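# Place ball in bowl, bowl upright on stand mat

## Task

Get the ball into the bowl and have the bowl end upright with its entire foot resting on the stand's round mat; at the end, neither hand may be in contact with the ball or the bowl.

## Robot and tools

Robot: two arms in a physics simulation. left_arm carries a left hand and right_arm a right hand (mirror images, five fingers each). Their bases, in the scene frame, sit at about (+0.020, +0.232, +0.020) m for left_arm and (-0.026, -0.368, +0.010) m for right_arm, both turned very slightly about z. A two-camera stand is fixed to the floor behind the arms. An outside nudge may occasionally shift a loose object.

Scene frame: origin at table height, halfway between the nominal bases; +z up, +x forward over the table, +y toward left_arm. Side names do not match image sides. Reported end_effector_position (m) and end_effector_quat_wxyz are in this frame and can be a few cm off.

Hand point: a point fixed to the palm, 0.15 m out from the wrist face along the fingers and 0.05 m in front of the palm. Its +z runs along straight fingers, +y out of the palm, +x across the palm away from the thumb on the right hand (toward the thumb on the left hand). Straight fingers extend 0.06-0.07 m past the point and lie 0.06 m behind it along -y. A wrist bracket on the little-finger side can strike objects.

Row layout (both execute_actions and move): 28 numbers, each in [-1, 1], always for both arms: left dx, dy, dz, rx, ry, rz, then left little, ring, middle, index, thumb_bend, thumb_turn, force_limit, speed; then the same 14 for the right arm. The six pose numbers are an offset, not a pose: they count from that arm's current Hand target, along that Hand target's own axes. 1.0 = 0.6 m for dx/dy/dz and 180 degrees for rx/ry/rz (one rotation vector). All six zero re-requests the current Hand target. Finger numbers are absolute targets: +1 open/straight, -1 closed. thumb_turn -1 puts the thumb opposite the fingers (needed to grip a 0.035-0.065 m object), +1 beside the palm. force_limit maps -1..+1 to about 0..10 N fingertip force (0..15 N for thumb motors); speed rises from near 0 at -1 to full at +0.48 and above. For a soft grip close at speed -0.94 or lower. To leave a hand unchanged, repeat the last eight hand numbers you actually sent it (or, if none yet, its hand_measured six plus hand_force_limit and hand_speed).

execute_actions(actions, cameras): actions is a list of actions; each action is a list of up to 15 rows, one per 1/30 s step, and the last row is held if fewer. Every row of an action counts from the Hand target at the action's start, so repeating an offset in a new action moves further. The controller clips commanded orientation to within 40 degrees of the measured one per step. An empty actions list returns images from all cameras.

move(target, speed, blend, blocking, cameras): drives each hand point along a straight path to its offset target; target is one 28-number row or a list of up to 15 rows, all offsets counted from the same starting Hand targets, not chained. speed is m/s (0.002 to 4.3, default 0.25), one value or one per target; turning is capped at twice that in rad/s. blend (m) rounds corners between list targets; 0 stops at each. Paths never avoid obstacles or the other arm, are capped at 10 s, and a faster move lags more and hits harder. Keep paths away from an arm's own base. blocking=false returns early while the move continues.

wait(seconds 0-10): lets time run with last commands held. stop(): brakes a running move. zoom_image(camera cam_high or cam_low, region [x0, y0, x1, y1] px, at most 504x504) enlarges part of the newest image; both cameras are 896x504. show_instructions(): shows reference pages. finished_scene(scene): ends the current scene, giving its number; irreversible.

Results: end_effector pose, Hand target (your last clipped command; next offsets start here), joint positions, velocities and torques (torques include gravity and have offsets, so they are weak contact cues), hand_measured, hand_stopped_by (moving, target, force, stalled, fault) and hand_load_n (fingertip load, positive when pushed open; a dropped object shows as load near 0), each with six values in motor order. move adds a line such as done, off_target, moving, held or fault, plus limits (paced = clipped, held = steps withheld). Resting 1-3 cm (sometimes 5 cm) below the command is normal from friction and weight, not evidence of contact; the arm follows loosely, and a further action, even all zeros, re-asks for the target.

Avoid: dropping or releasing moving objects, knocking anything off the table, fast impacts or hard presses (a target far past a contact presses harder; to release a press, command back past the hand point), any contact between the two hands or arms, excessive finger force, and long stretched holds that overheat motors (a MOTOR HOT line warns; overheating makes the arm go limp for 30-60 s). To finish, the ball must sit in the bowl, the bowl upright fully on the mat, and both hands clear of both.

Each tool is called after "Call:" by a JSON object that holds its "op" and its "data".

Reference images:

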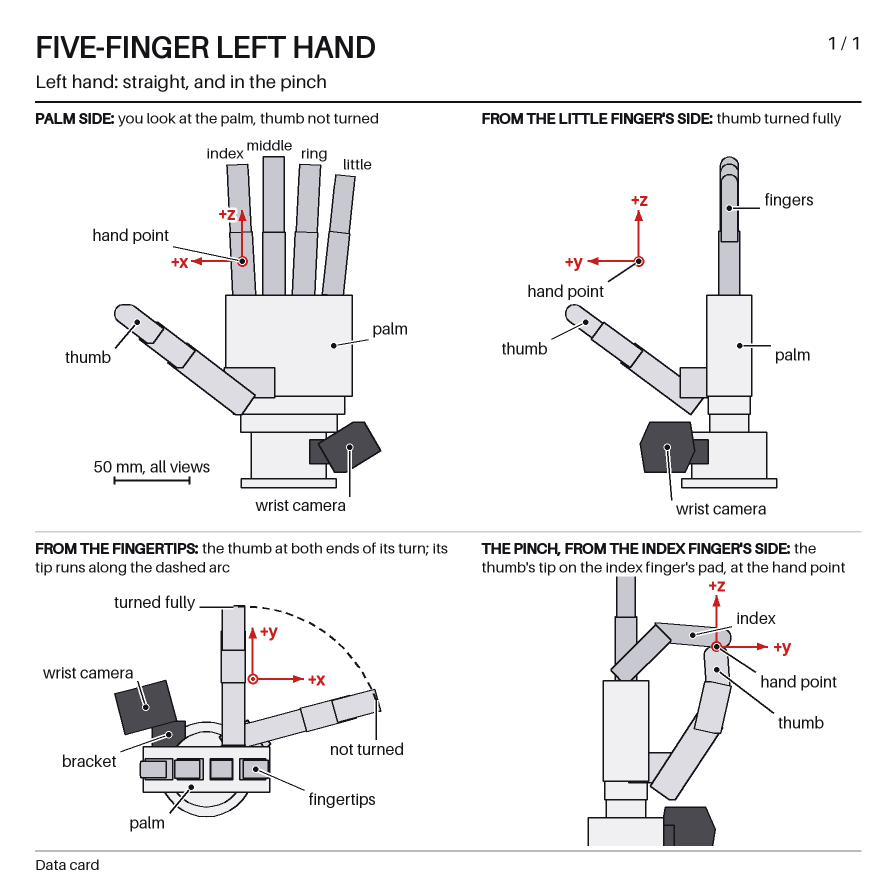

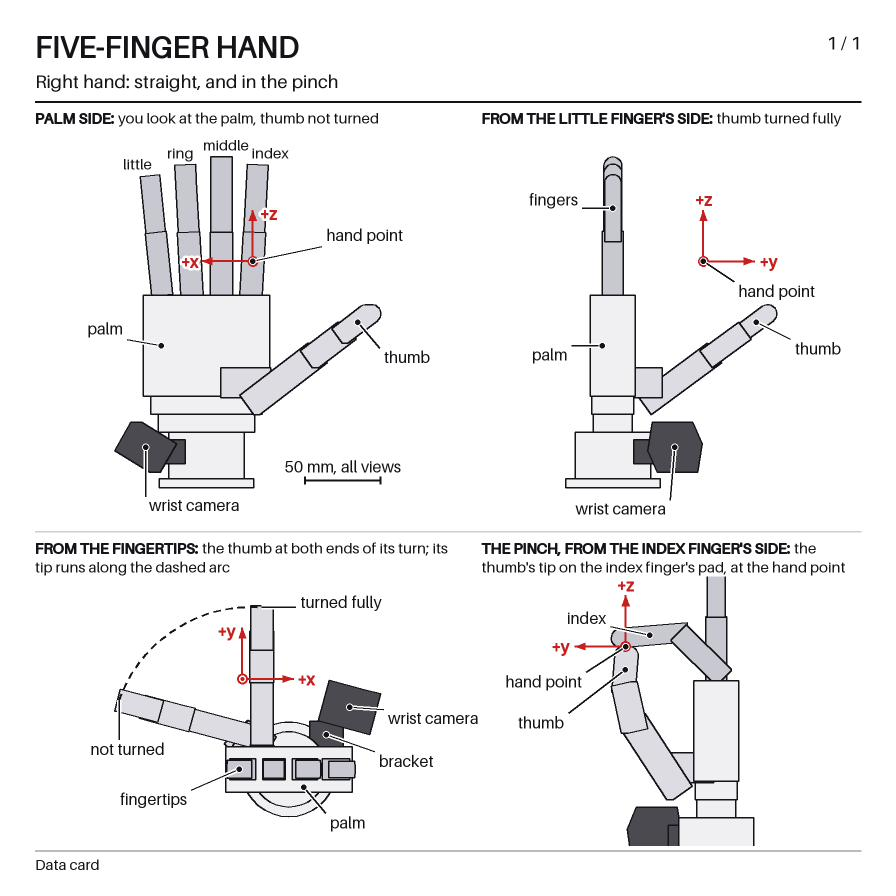

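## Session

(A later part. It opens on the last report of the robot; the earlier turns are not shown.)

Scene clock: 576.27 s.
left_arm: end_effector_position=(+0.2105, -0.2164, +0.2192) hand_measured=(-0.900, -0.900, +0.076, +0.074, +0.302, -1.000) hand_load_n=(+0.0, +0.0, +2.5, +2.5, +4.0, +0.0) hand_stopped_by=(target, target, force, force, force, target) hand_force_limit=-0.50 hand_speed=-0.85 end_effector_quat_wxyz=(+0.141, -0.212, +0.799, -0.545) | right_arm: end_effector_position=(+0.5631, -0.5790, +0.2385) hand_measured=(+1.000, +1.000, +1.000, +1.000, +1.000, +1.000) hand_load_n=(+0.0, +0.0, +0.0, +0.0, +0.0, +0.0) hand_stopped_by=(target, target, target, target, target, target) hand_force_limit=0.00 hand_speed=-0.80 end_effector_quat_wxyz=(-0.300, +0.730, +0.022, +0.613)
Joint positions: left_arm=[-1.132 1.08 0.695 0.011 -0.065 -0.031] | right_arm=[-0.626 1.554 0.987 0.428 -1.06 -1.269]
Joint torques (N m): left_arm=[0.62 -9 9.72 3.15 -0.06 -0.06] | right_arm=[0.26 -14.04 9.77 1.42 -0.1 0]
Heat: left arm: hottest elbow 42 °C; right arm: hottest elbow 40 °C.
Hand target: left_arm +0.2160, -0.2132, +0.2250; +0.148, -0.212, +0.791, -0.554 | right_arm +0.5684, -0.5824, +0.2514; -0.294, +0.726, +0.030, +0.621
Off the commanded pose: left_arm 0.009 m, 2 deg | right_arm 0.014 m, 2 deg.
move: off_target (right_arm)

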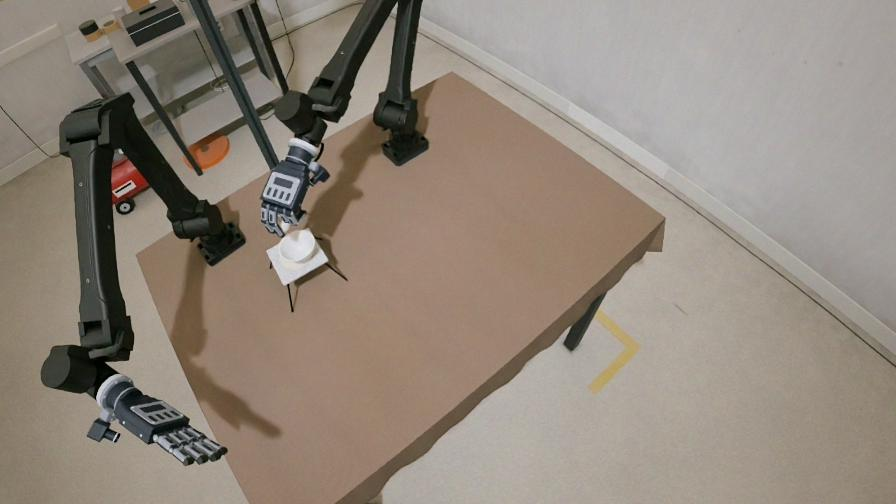

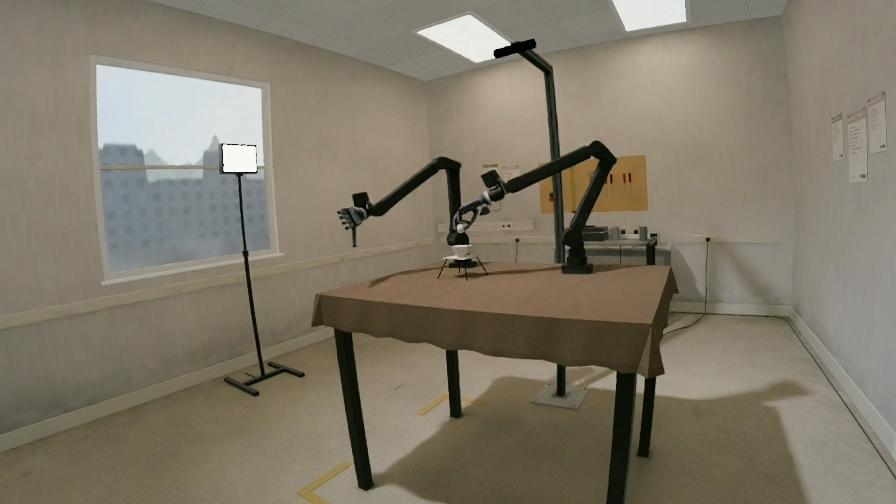

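Call:
{"op": "move", "data": {"target": [[-0.0172,0.0003,-0.001,0,0,0,-0.9,-0.9,-0.1,-0.1,0.3,-1,-0.5,-0.85,0,0,0,0,0,0,1,1,1,1,1,1,0,-0.8],[-0.0133,0.071,0.0245,0,0,0,-0.9,-0.9,-0.1,-0.1,0.3,-1,-0.5,-0.85,0,0,0,0,0,0,1,1,1,1,1,1,0,-0.8]], "speed": 0.1, "cameras": ["all"]}}

Call:
{"op": "zoom_image", "data": {"camera": "cam_high", "region": [250, 200, 320, 270]}}

Call:
{"op": "zoom_image", "data": {"camera": "cam_low", "region": [430, 210, 500, 280]}}

Scene clock: 593.80 s.
left_arm: end_effector_position=(+0.2192, -0.2085, +0.1840) hand_measured=(-0.900, -0.900, +0.076, +0.074, +0.302, -1.000) hand_load_n=(+0.0, +0.0, +2.5, +2.5, +4.0, +0.0) hand_stopped_by=(target, target, force, force, force, target) hand_force_limit=-0.50 hand_speed=-0.85 end_effector_quat_wxyz=(+0.145, -0.212, +0.792, -0.554) | right_arm: end_effector_position=(+0.5631, -0.5790, +0.2385) hand_measured=(+1.000, +1.000, +1.000, +1.000, +1.000, +1.000) hand_load_n=(+0.0, +0.0, +0.0, +0.0, +0.0, +0.0) hand_stopped_by=(target, target, target, target, target, target) hand_force_limit=0.00 hand_speed=-0.80 end_effector_quat_wxyz=(-0.300, +0.730, +0.022, +0.613)
Joint positions: left_arm=[-1.099 1.121 0.605 0.165 -0.039 -0.02] | right_arm=[-0.626 1.554 0.987 0.428 -1.06 -1.269]
Joint torques (N m): left_arm=[0.32 -7.36 9.4 3.14 -0.09 -0.06] | right_arm=[0.21 -14.04 9.77 1.43 -0.1 0.01]
Heat: left arm: hottest elbow 41 °C; right arm: hottest elbow 40 °C.
Hand target: left_arm +0.2224, -0.2086, +0.1799; +0.148, -0.212, +0.791, -0.554 | right_arm +0.5684, -0.5824, +0.2514; -0.294, +0.726, +0.030, +0.621
Off the commanded pose: left_arm 0.005 m, 0 deg | right_arm 0.014 m, 2 deg.
move: off_target (right_arm)

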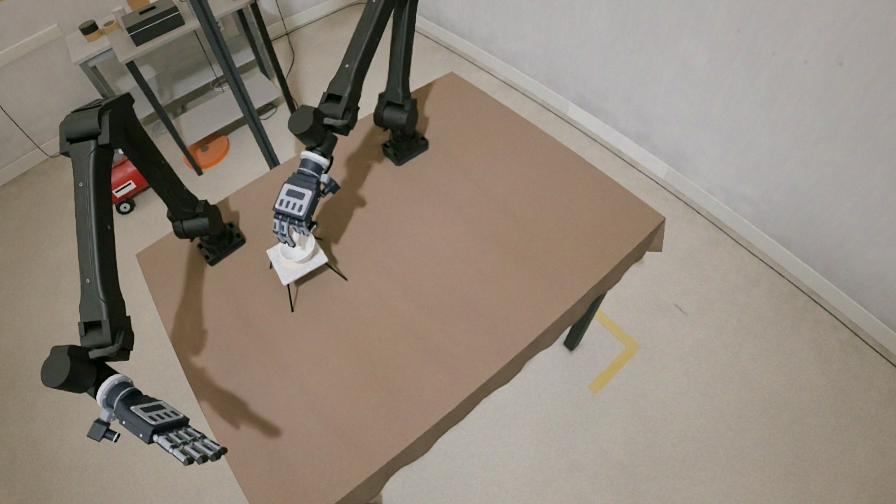

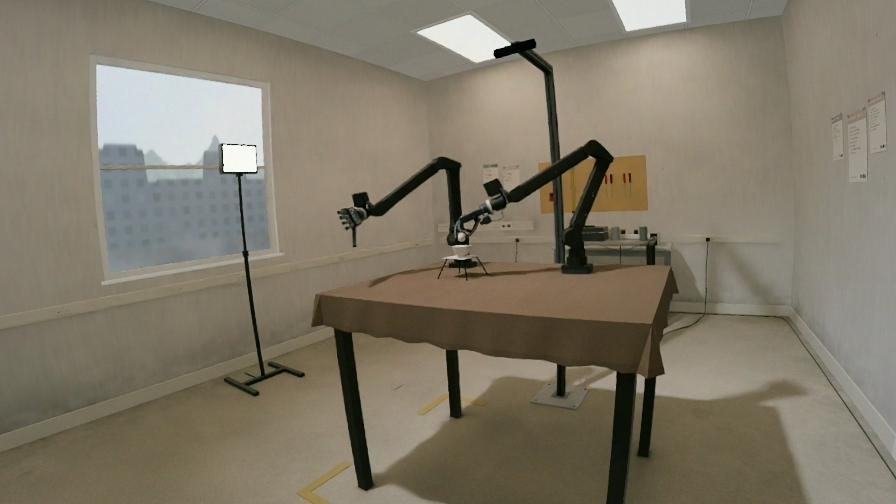

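Scaled by 7.200 from the camera's 896x504 image, which has a finer 1280x720 frame.

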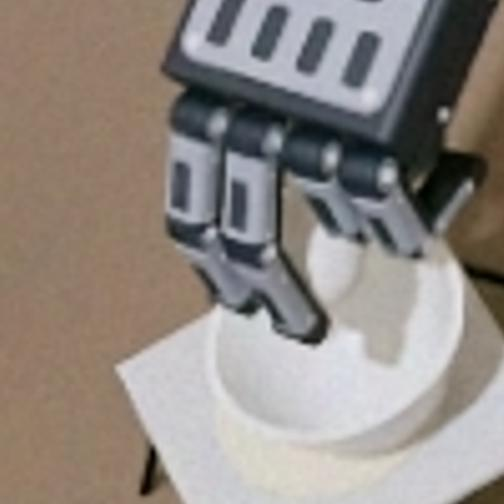

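Scaled by 7.200 from the camera's 896x504 image, which has a finer 1280x720 frame.

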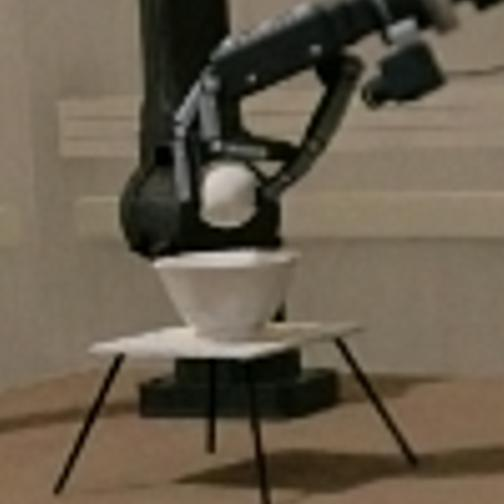

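Call:
{"op": "move", "data": {"target": [0,0.0439,0.016,0,0,0,-0.9,-0.9,-0.1,-0.1,0.3,-1,-0.5,-0.85,0,0,0,0,0,0,1,1,1,1,1,1,0,-0.8], "speed": 0.06, "cameras": ["all"]}}

Call:
{"op": "zoom_image", "data": {"camera": "cam_high", "region": [250, 200, 320, 270]}}

Call:
{"op": "zoom_image", "data": {"camera": "cam_low", "region": [430, 210, 500, 280]}}

Scene clock: 601.00 s.
left_arm: end_effector_position=(+0.2197, -0.2093, +0.1574) hand_measured=(-0.900, -0.900, +0.076, +0.074, +0.302, -1.000) hand_load_n=(+0.0, +0.0, +2.5, +3.0, +4.0, +0.0) hand_stopped_by=(target, target, force, force, force, target) hand_force_limit=-0.50 hand_speed=-0.85 end_effector_quat_wxyz=(+0.145, -0.212, +0.791, -0.555) | right_arm: end_effector_position=(+0.5631, -0.5790, +0.2385) hand_measured=(+1.000, +1.000, +1.000, +1.000, +1.000, +1.000) hand_load_n=(+0.0, -0.5, +0.0, +0.0, +0.0, +0.0) hand_stopped_by=(target, target, target, target, target, target) hand_force_limit=0.00 hand_speed=-0.80 end_effector_quat_wxyz=(-0.300, +0.730, +0.022, +0.613)
Joint positions: left_arm=[-1.099 1.178 0.561 0.269 -0.039 -0.02] | right_arm=[-0.626 1.554 0.987 0.428 -1.06 -1.269]
Joint torques (N m): left_arm=[-0.15 -6.71 8.75 3.18 -0.13 -0.07] | right_arm=[0.21 -14.04 9.77 1.42 -0.1 0]
Heat: left arm: hottest elbow 41 °C; right arm: hottest elbow 40 °C.
Hand target: left_arm +0.2224, -0.2086, +0.1519; +0.148, -0.212, +0.791, -0.554 | right_arm +0.5684, -0.5824, +0.2514; -0.294, +0.726, +0.030, +0.621
Off the commanded pose: left_arm 0.006 m, 0 deg | right_arm 0.014 m, 2 deg.
move: off_target (right_arm)

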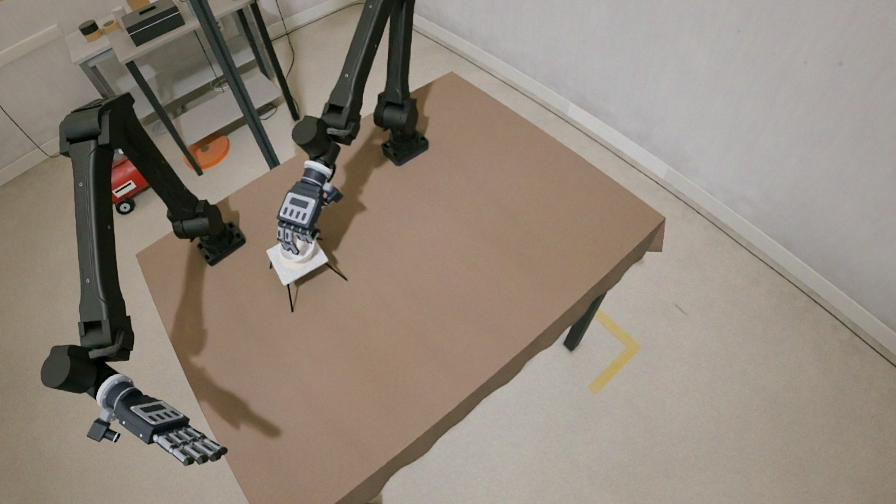

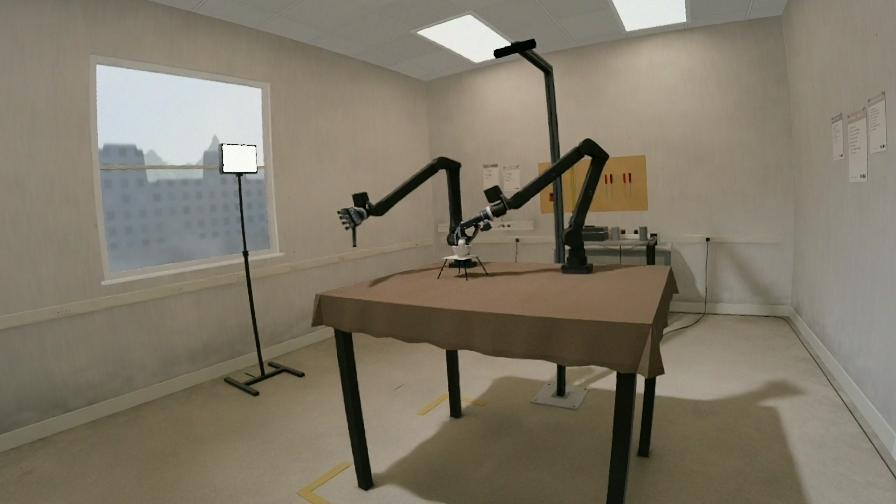

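Scaled by 7.200 from the camera's 896x504 image, which has a finer 1280x720 frame.

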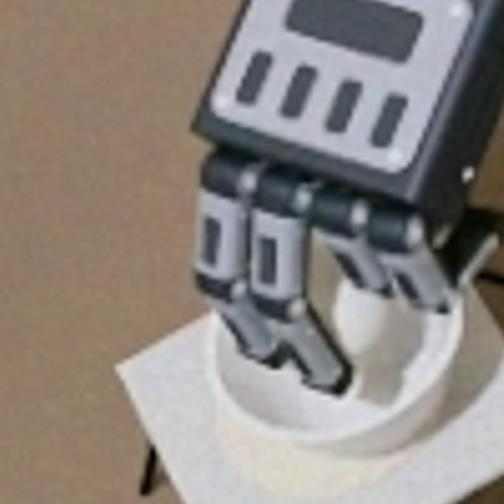

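Scaled by 7.200 from the camera's 896x504 image, which has a finer 1280x720 frame.

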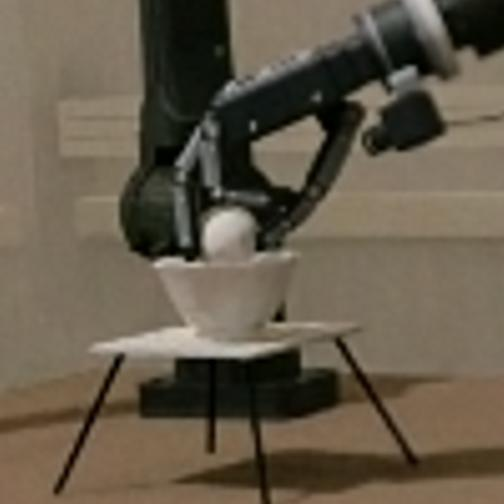

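Call:
{"op": "move", "data": {"target": [0,0,0,0,0,0,-0.9,-0.9,0.25,0.25,0.3,-1,-0.5,-0.5,0,0,0,0,0,0,1,1,1,1,1,1,0,-0.8], "speed": 0.06, "cameras": ["all"]}}

Call:
{"op": "zoom_image", "data": {"camera": "cam_high", "region": [250, 200, 320, 270]}}

Call:
{"op": "zoom_image", "data": {"camera": "cam_low", "region": [430, 210, 500, 280]}}

Scene clock: 609.07 s.
left_arm: end_effector_position=(+0.2197, -0.2093, +0.1574) hand_measured=(-0.900, -0.900, +0.250, +0.250, +0.302, -1.000) hand_load_n=(+0.0, +0.0, +0.0, +0.0, +0.0, +0.0) hand_stopped_by=(target, target, target, target, force, target) hand_force_limit=-0.50 hand_speed=-0.50 end_effector_quat_wxyz=(+0.145, -0.212, +0.791, -0.555) | right_arm: end_effector_position=(+0.5631, -0.5790, +0.2385) hand_measured=(+1.000, +1.000, +1.000, +1.000, +1.000, +1.000) hand_load_n=(-0.5, +0.0, +0.0, +0.0, +0.0, +0.0) hand_stopped_by=(target, target, target, target, target, target) hand_force_limit=0.00 hand_speed=-0.80 end_effector_quat_wxyz=(-0.300, +0.730, +0.022, +0.613)
Joint positions: left_arm=[-1.099 1.178 0.561 0.269 -0.039 -0.02] | right_arm=[-0.626 1.554 0.987 0.428 -1.06 -1.269]
Joint torques (N m): left_arm=[-0.09 -7.53 9.06 3.14 -0.13 -0.07] | right_arm=[0.26 -14.04 9.77 1.42 -0.1 0.01]
Heat: left arm: hottest elbow 40 °C; right arm: hottest elbow 40 °C.
Hand target: left_arm +0.2224, -0.2086, +0.1519; +0.148, -0.212, +0.791, -0.554 | right_arm +0.5684, -0.5824, +0.2514; -0.294, +0.726, +0.030, +0.621
Off the commanded pose: left_arm 0.006 m, 0 deg | right_arm 0.014 m, 2 deg.
move: off_target (right_arm)

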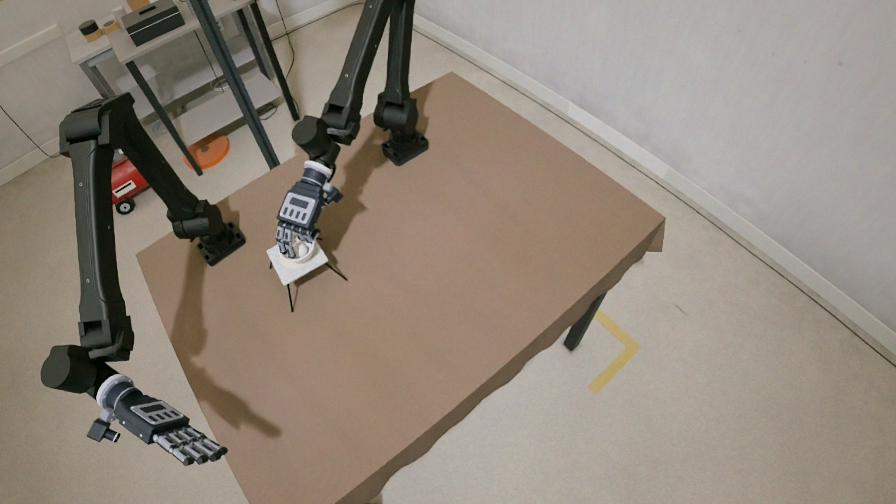

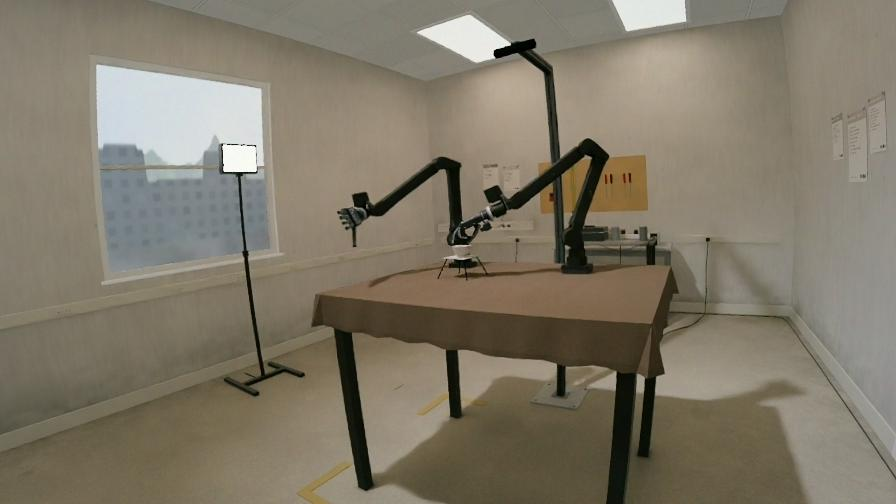

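Scaled by 7.200 from the camera's 896x504 image, which has a finer 1280x720 frame.

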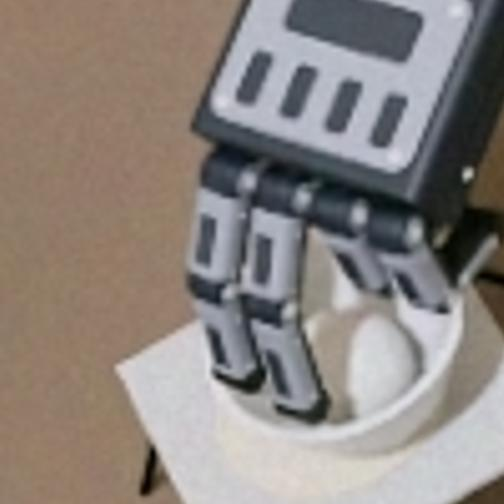

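Scaled by 7.200 from the camera's 896x504 image, which has a finer 1280x720 frame.

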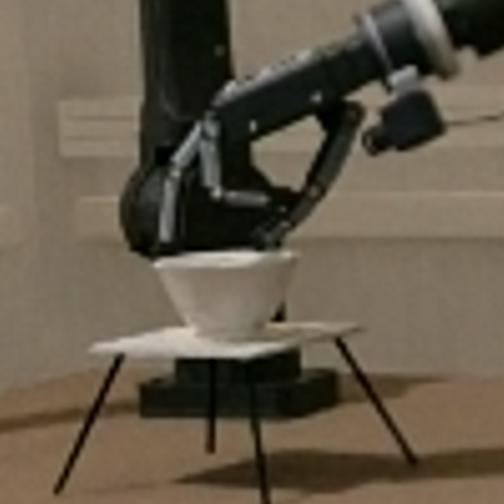

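Call:
{"op": "move", "data": {"target": [0,-0.1338,-0.0222,0,0,0,-0.9,-0.9,0.25,0.25,0.3,-1,-0.5,-0.5,0,0,0,0,0,0,1,1,1,1,1,1,0,-0.8], "speed": 0.1, "cameras": ["all"]}}

Call:
{"op": "zoom_image", "data": {"camera": "cam_high", "region": [250, 200, 340, 290]}}

Call:
{"op": "zoom_image", "data": {"camera": "cam_low", "region": [430, 210, 500, 280]}}

Scene clock: 617.77 s.
left_arm: end_effector_position=(+0.2192, -0.2084, +0.1989) hand_measured=(-0.900, -0.900, +0.250, +0.250, +0.302, -1.000) hand_load_n=(+0.0, +0.0, +0.0, +0.0, +0.0, +0.0) hand_stopped_by=(target, target, target, target, force, target) hand_force_limit=-0.50 hand_speed=-0.50 end_effector_quat_wxyz=(+0.140, -0.215, +0.806, -0.534) | right_arm: end_effector_position=(+0.5631, -0.5790, +0.2385) hand_measured=(+1.000, +1.000, +1.000, +1.000, +1.000, +1.000) hand_load_n=(+0.0, +0.0, +0.0, +0.0, +0.0, +0.0) hand_stopped_by=(target, target, target, target, target, target) hand_force_limit=0.00 hand_speed=-0.80 end_effector_quat_wxyz=(-0.300, +0.730, +0.022, +0.613)
Joint positions: left_arm=[-1.099 1.103 0.67 0.03 -0.039 -0.02] | right_arm=[-0.626 1.554 0.987 0.428 -1.06 -1.269]
Joint torques (N m): left_arm=[0.03 -8 15.64 1.76 -0.07 -0.04] | right_arm=[0.26 -14.04 9.77 1.42 -0.11 0]
Heat: left arm: hottest elbow 40 °C; right arm: hottest elbow 40 °C.
Hand target: left_arm +0.2299, -0.2215, +0.2319; +0.148, -0.212, +0.791, -0.554 | right_arm +0.5684, -0.5824, +0.2514; -0.294, +0.726, +0.030, +0.621
Off the commanded pose: left_arm 0.037 m, 3 deg | right_arm 0.014 m, 2 deg.
move: off_target (left_arm, right_arm)

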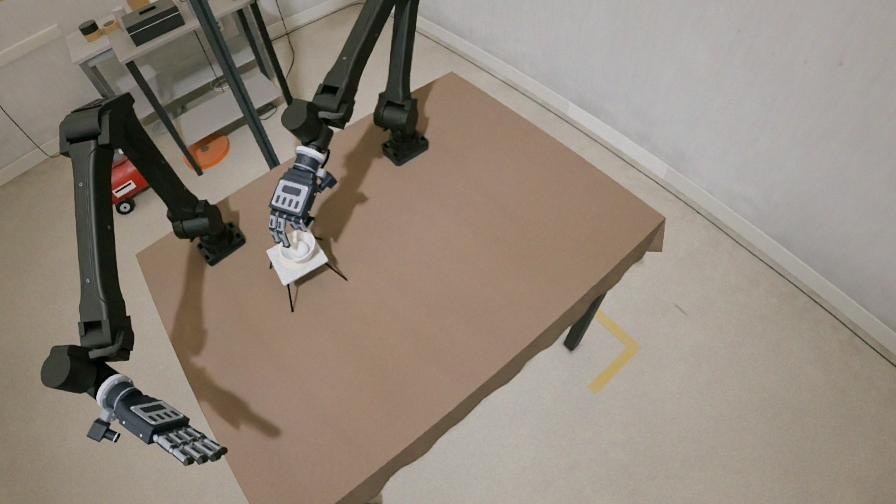

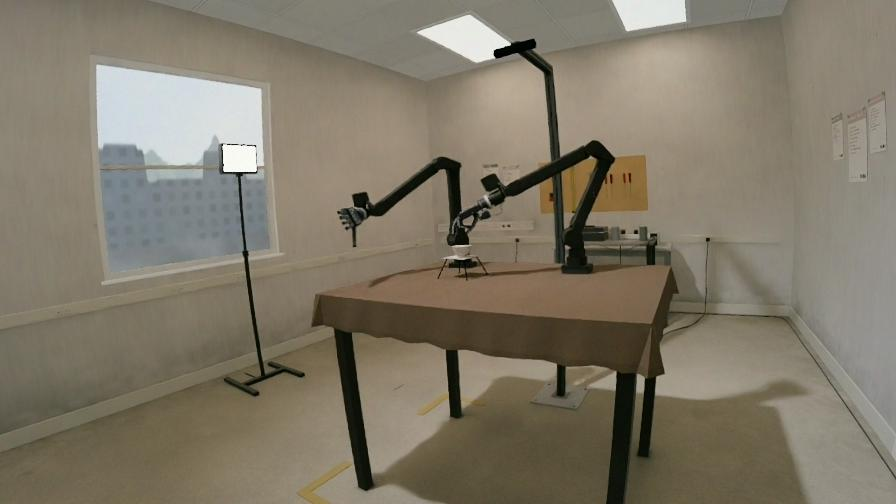

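Scaled by 5.600 from the camera's 896x504 image, which has a finer 1280x720 frame.

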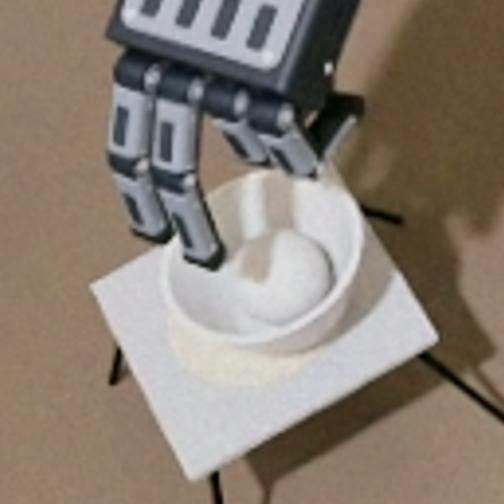

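Scaled by 7.200 from the camera's 896x504 image, which has a finer 1280x720 frame.

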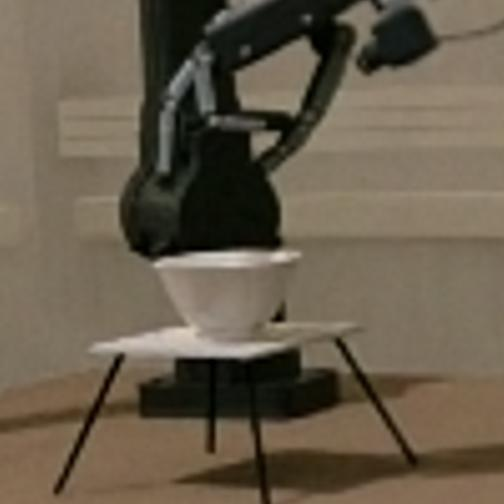

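Call:
{"op": "finished_scene", "data": {"scene": 1}}

The scene is finished: the task was done.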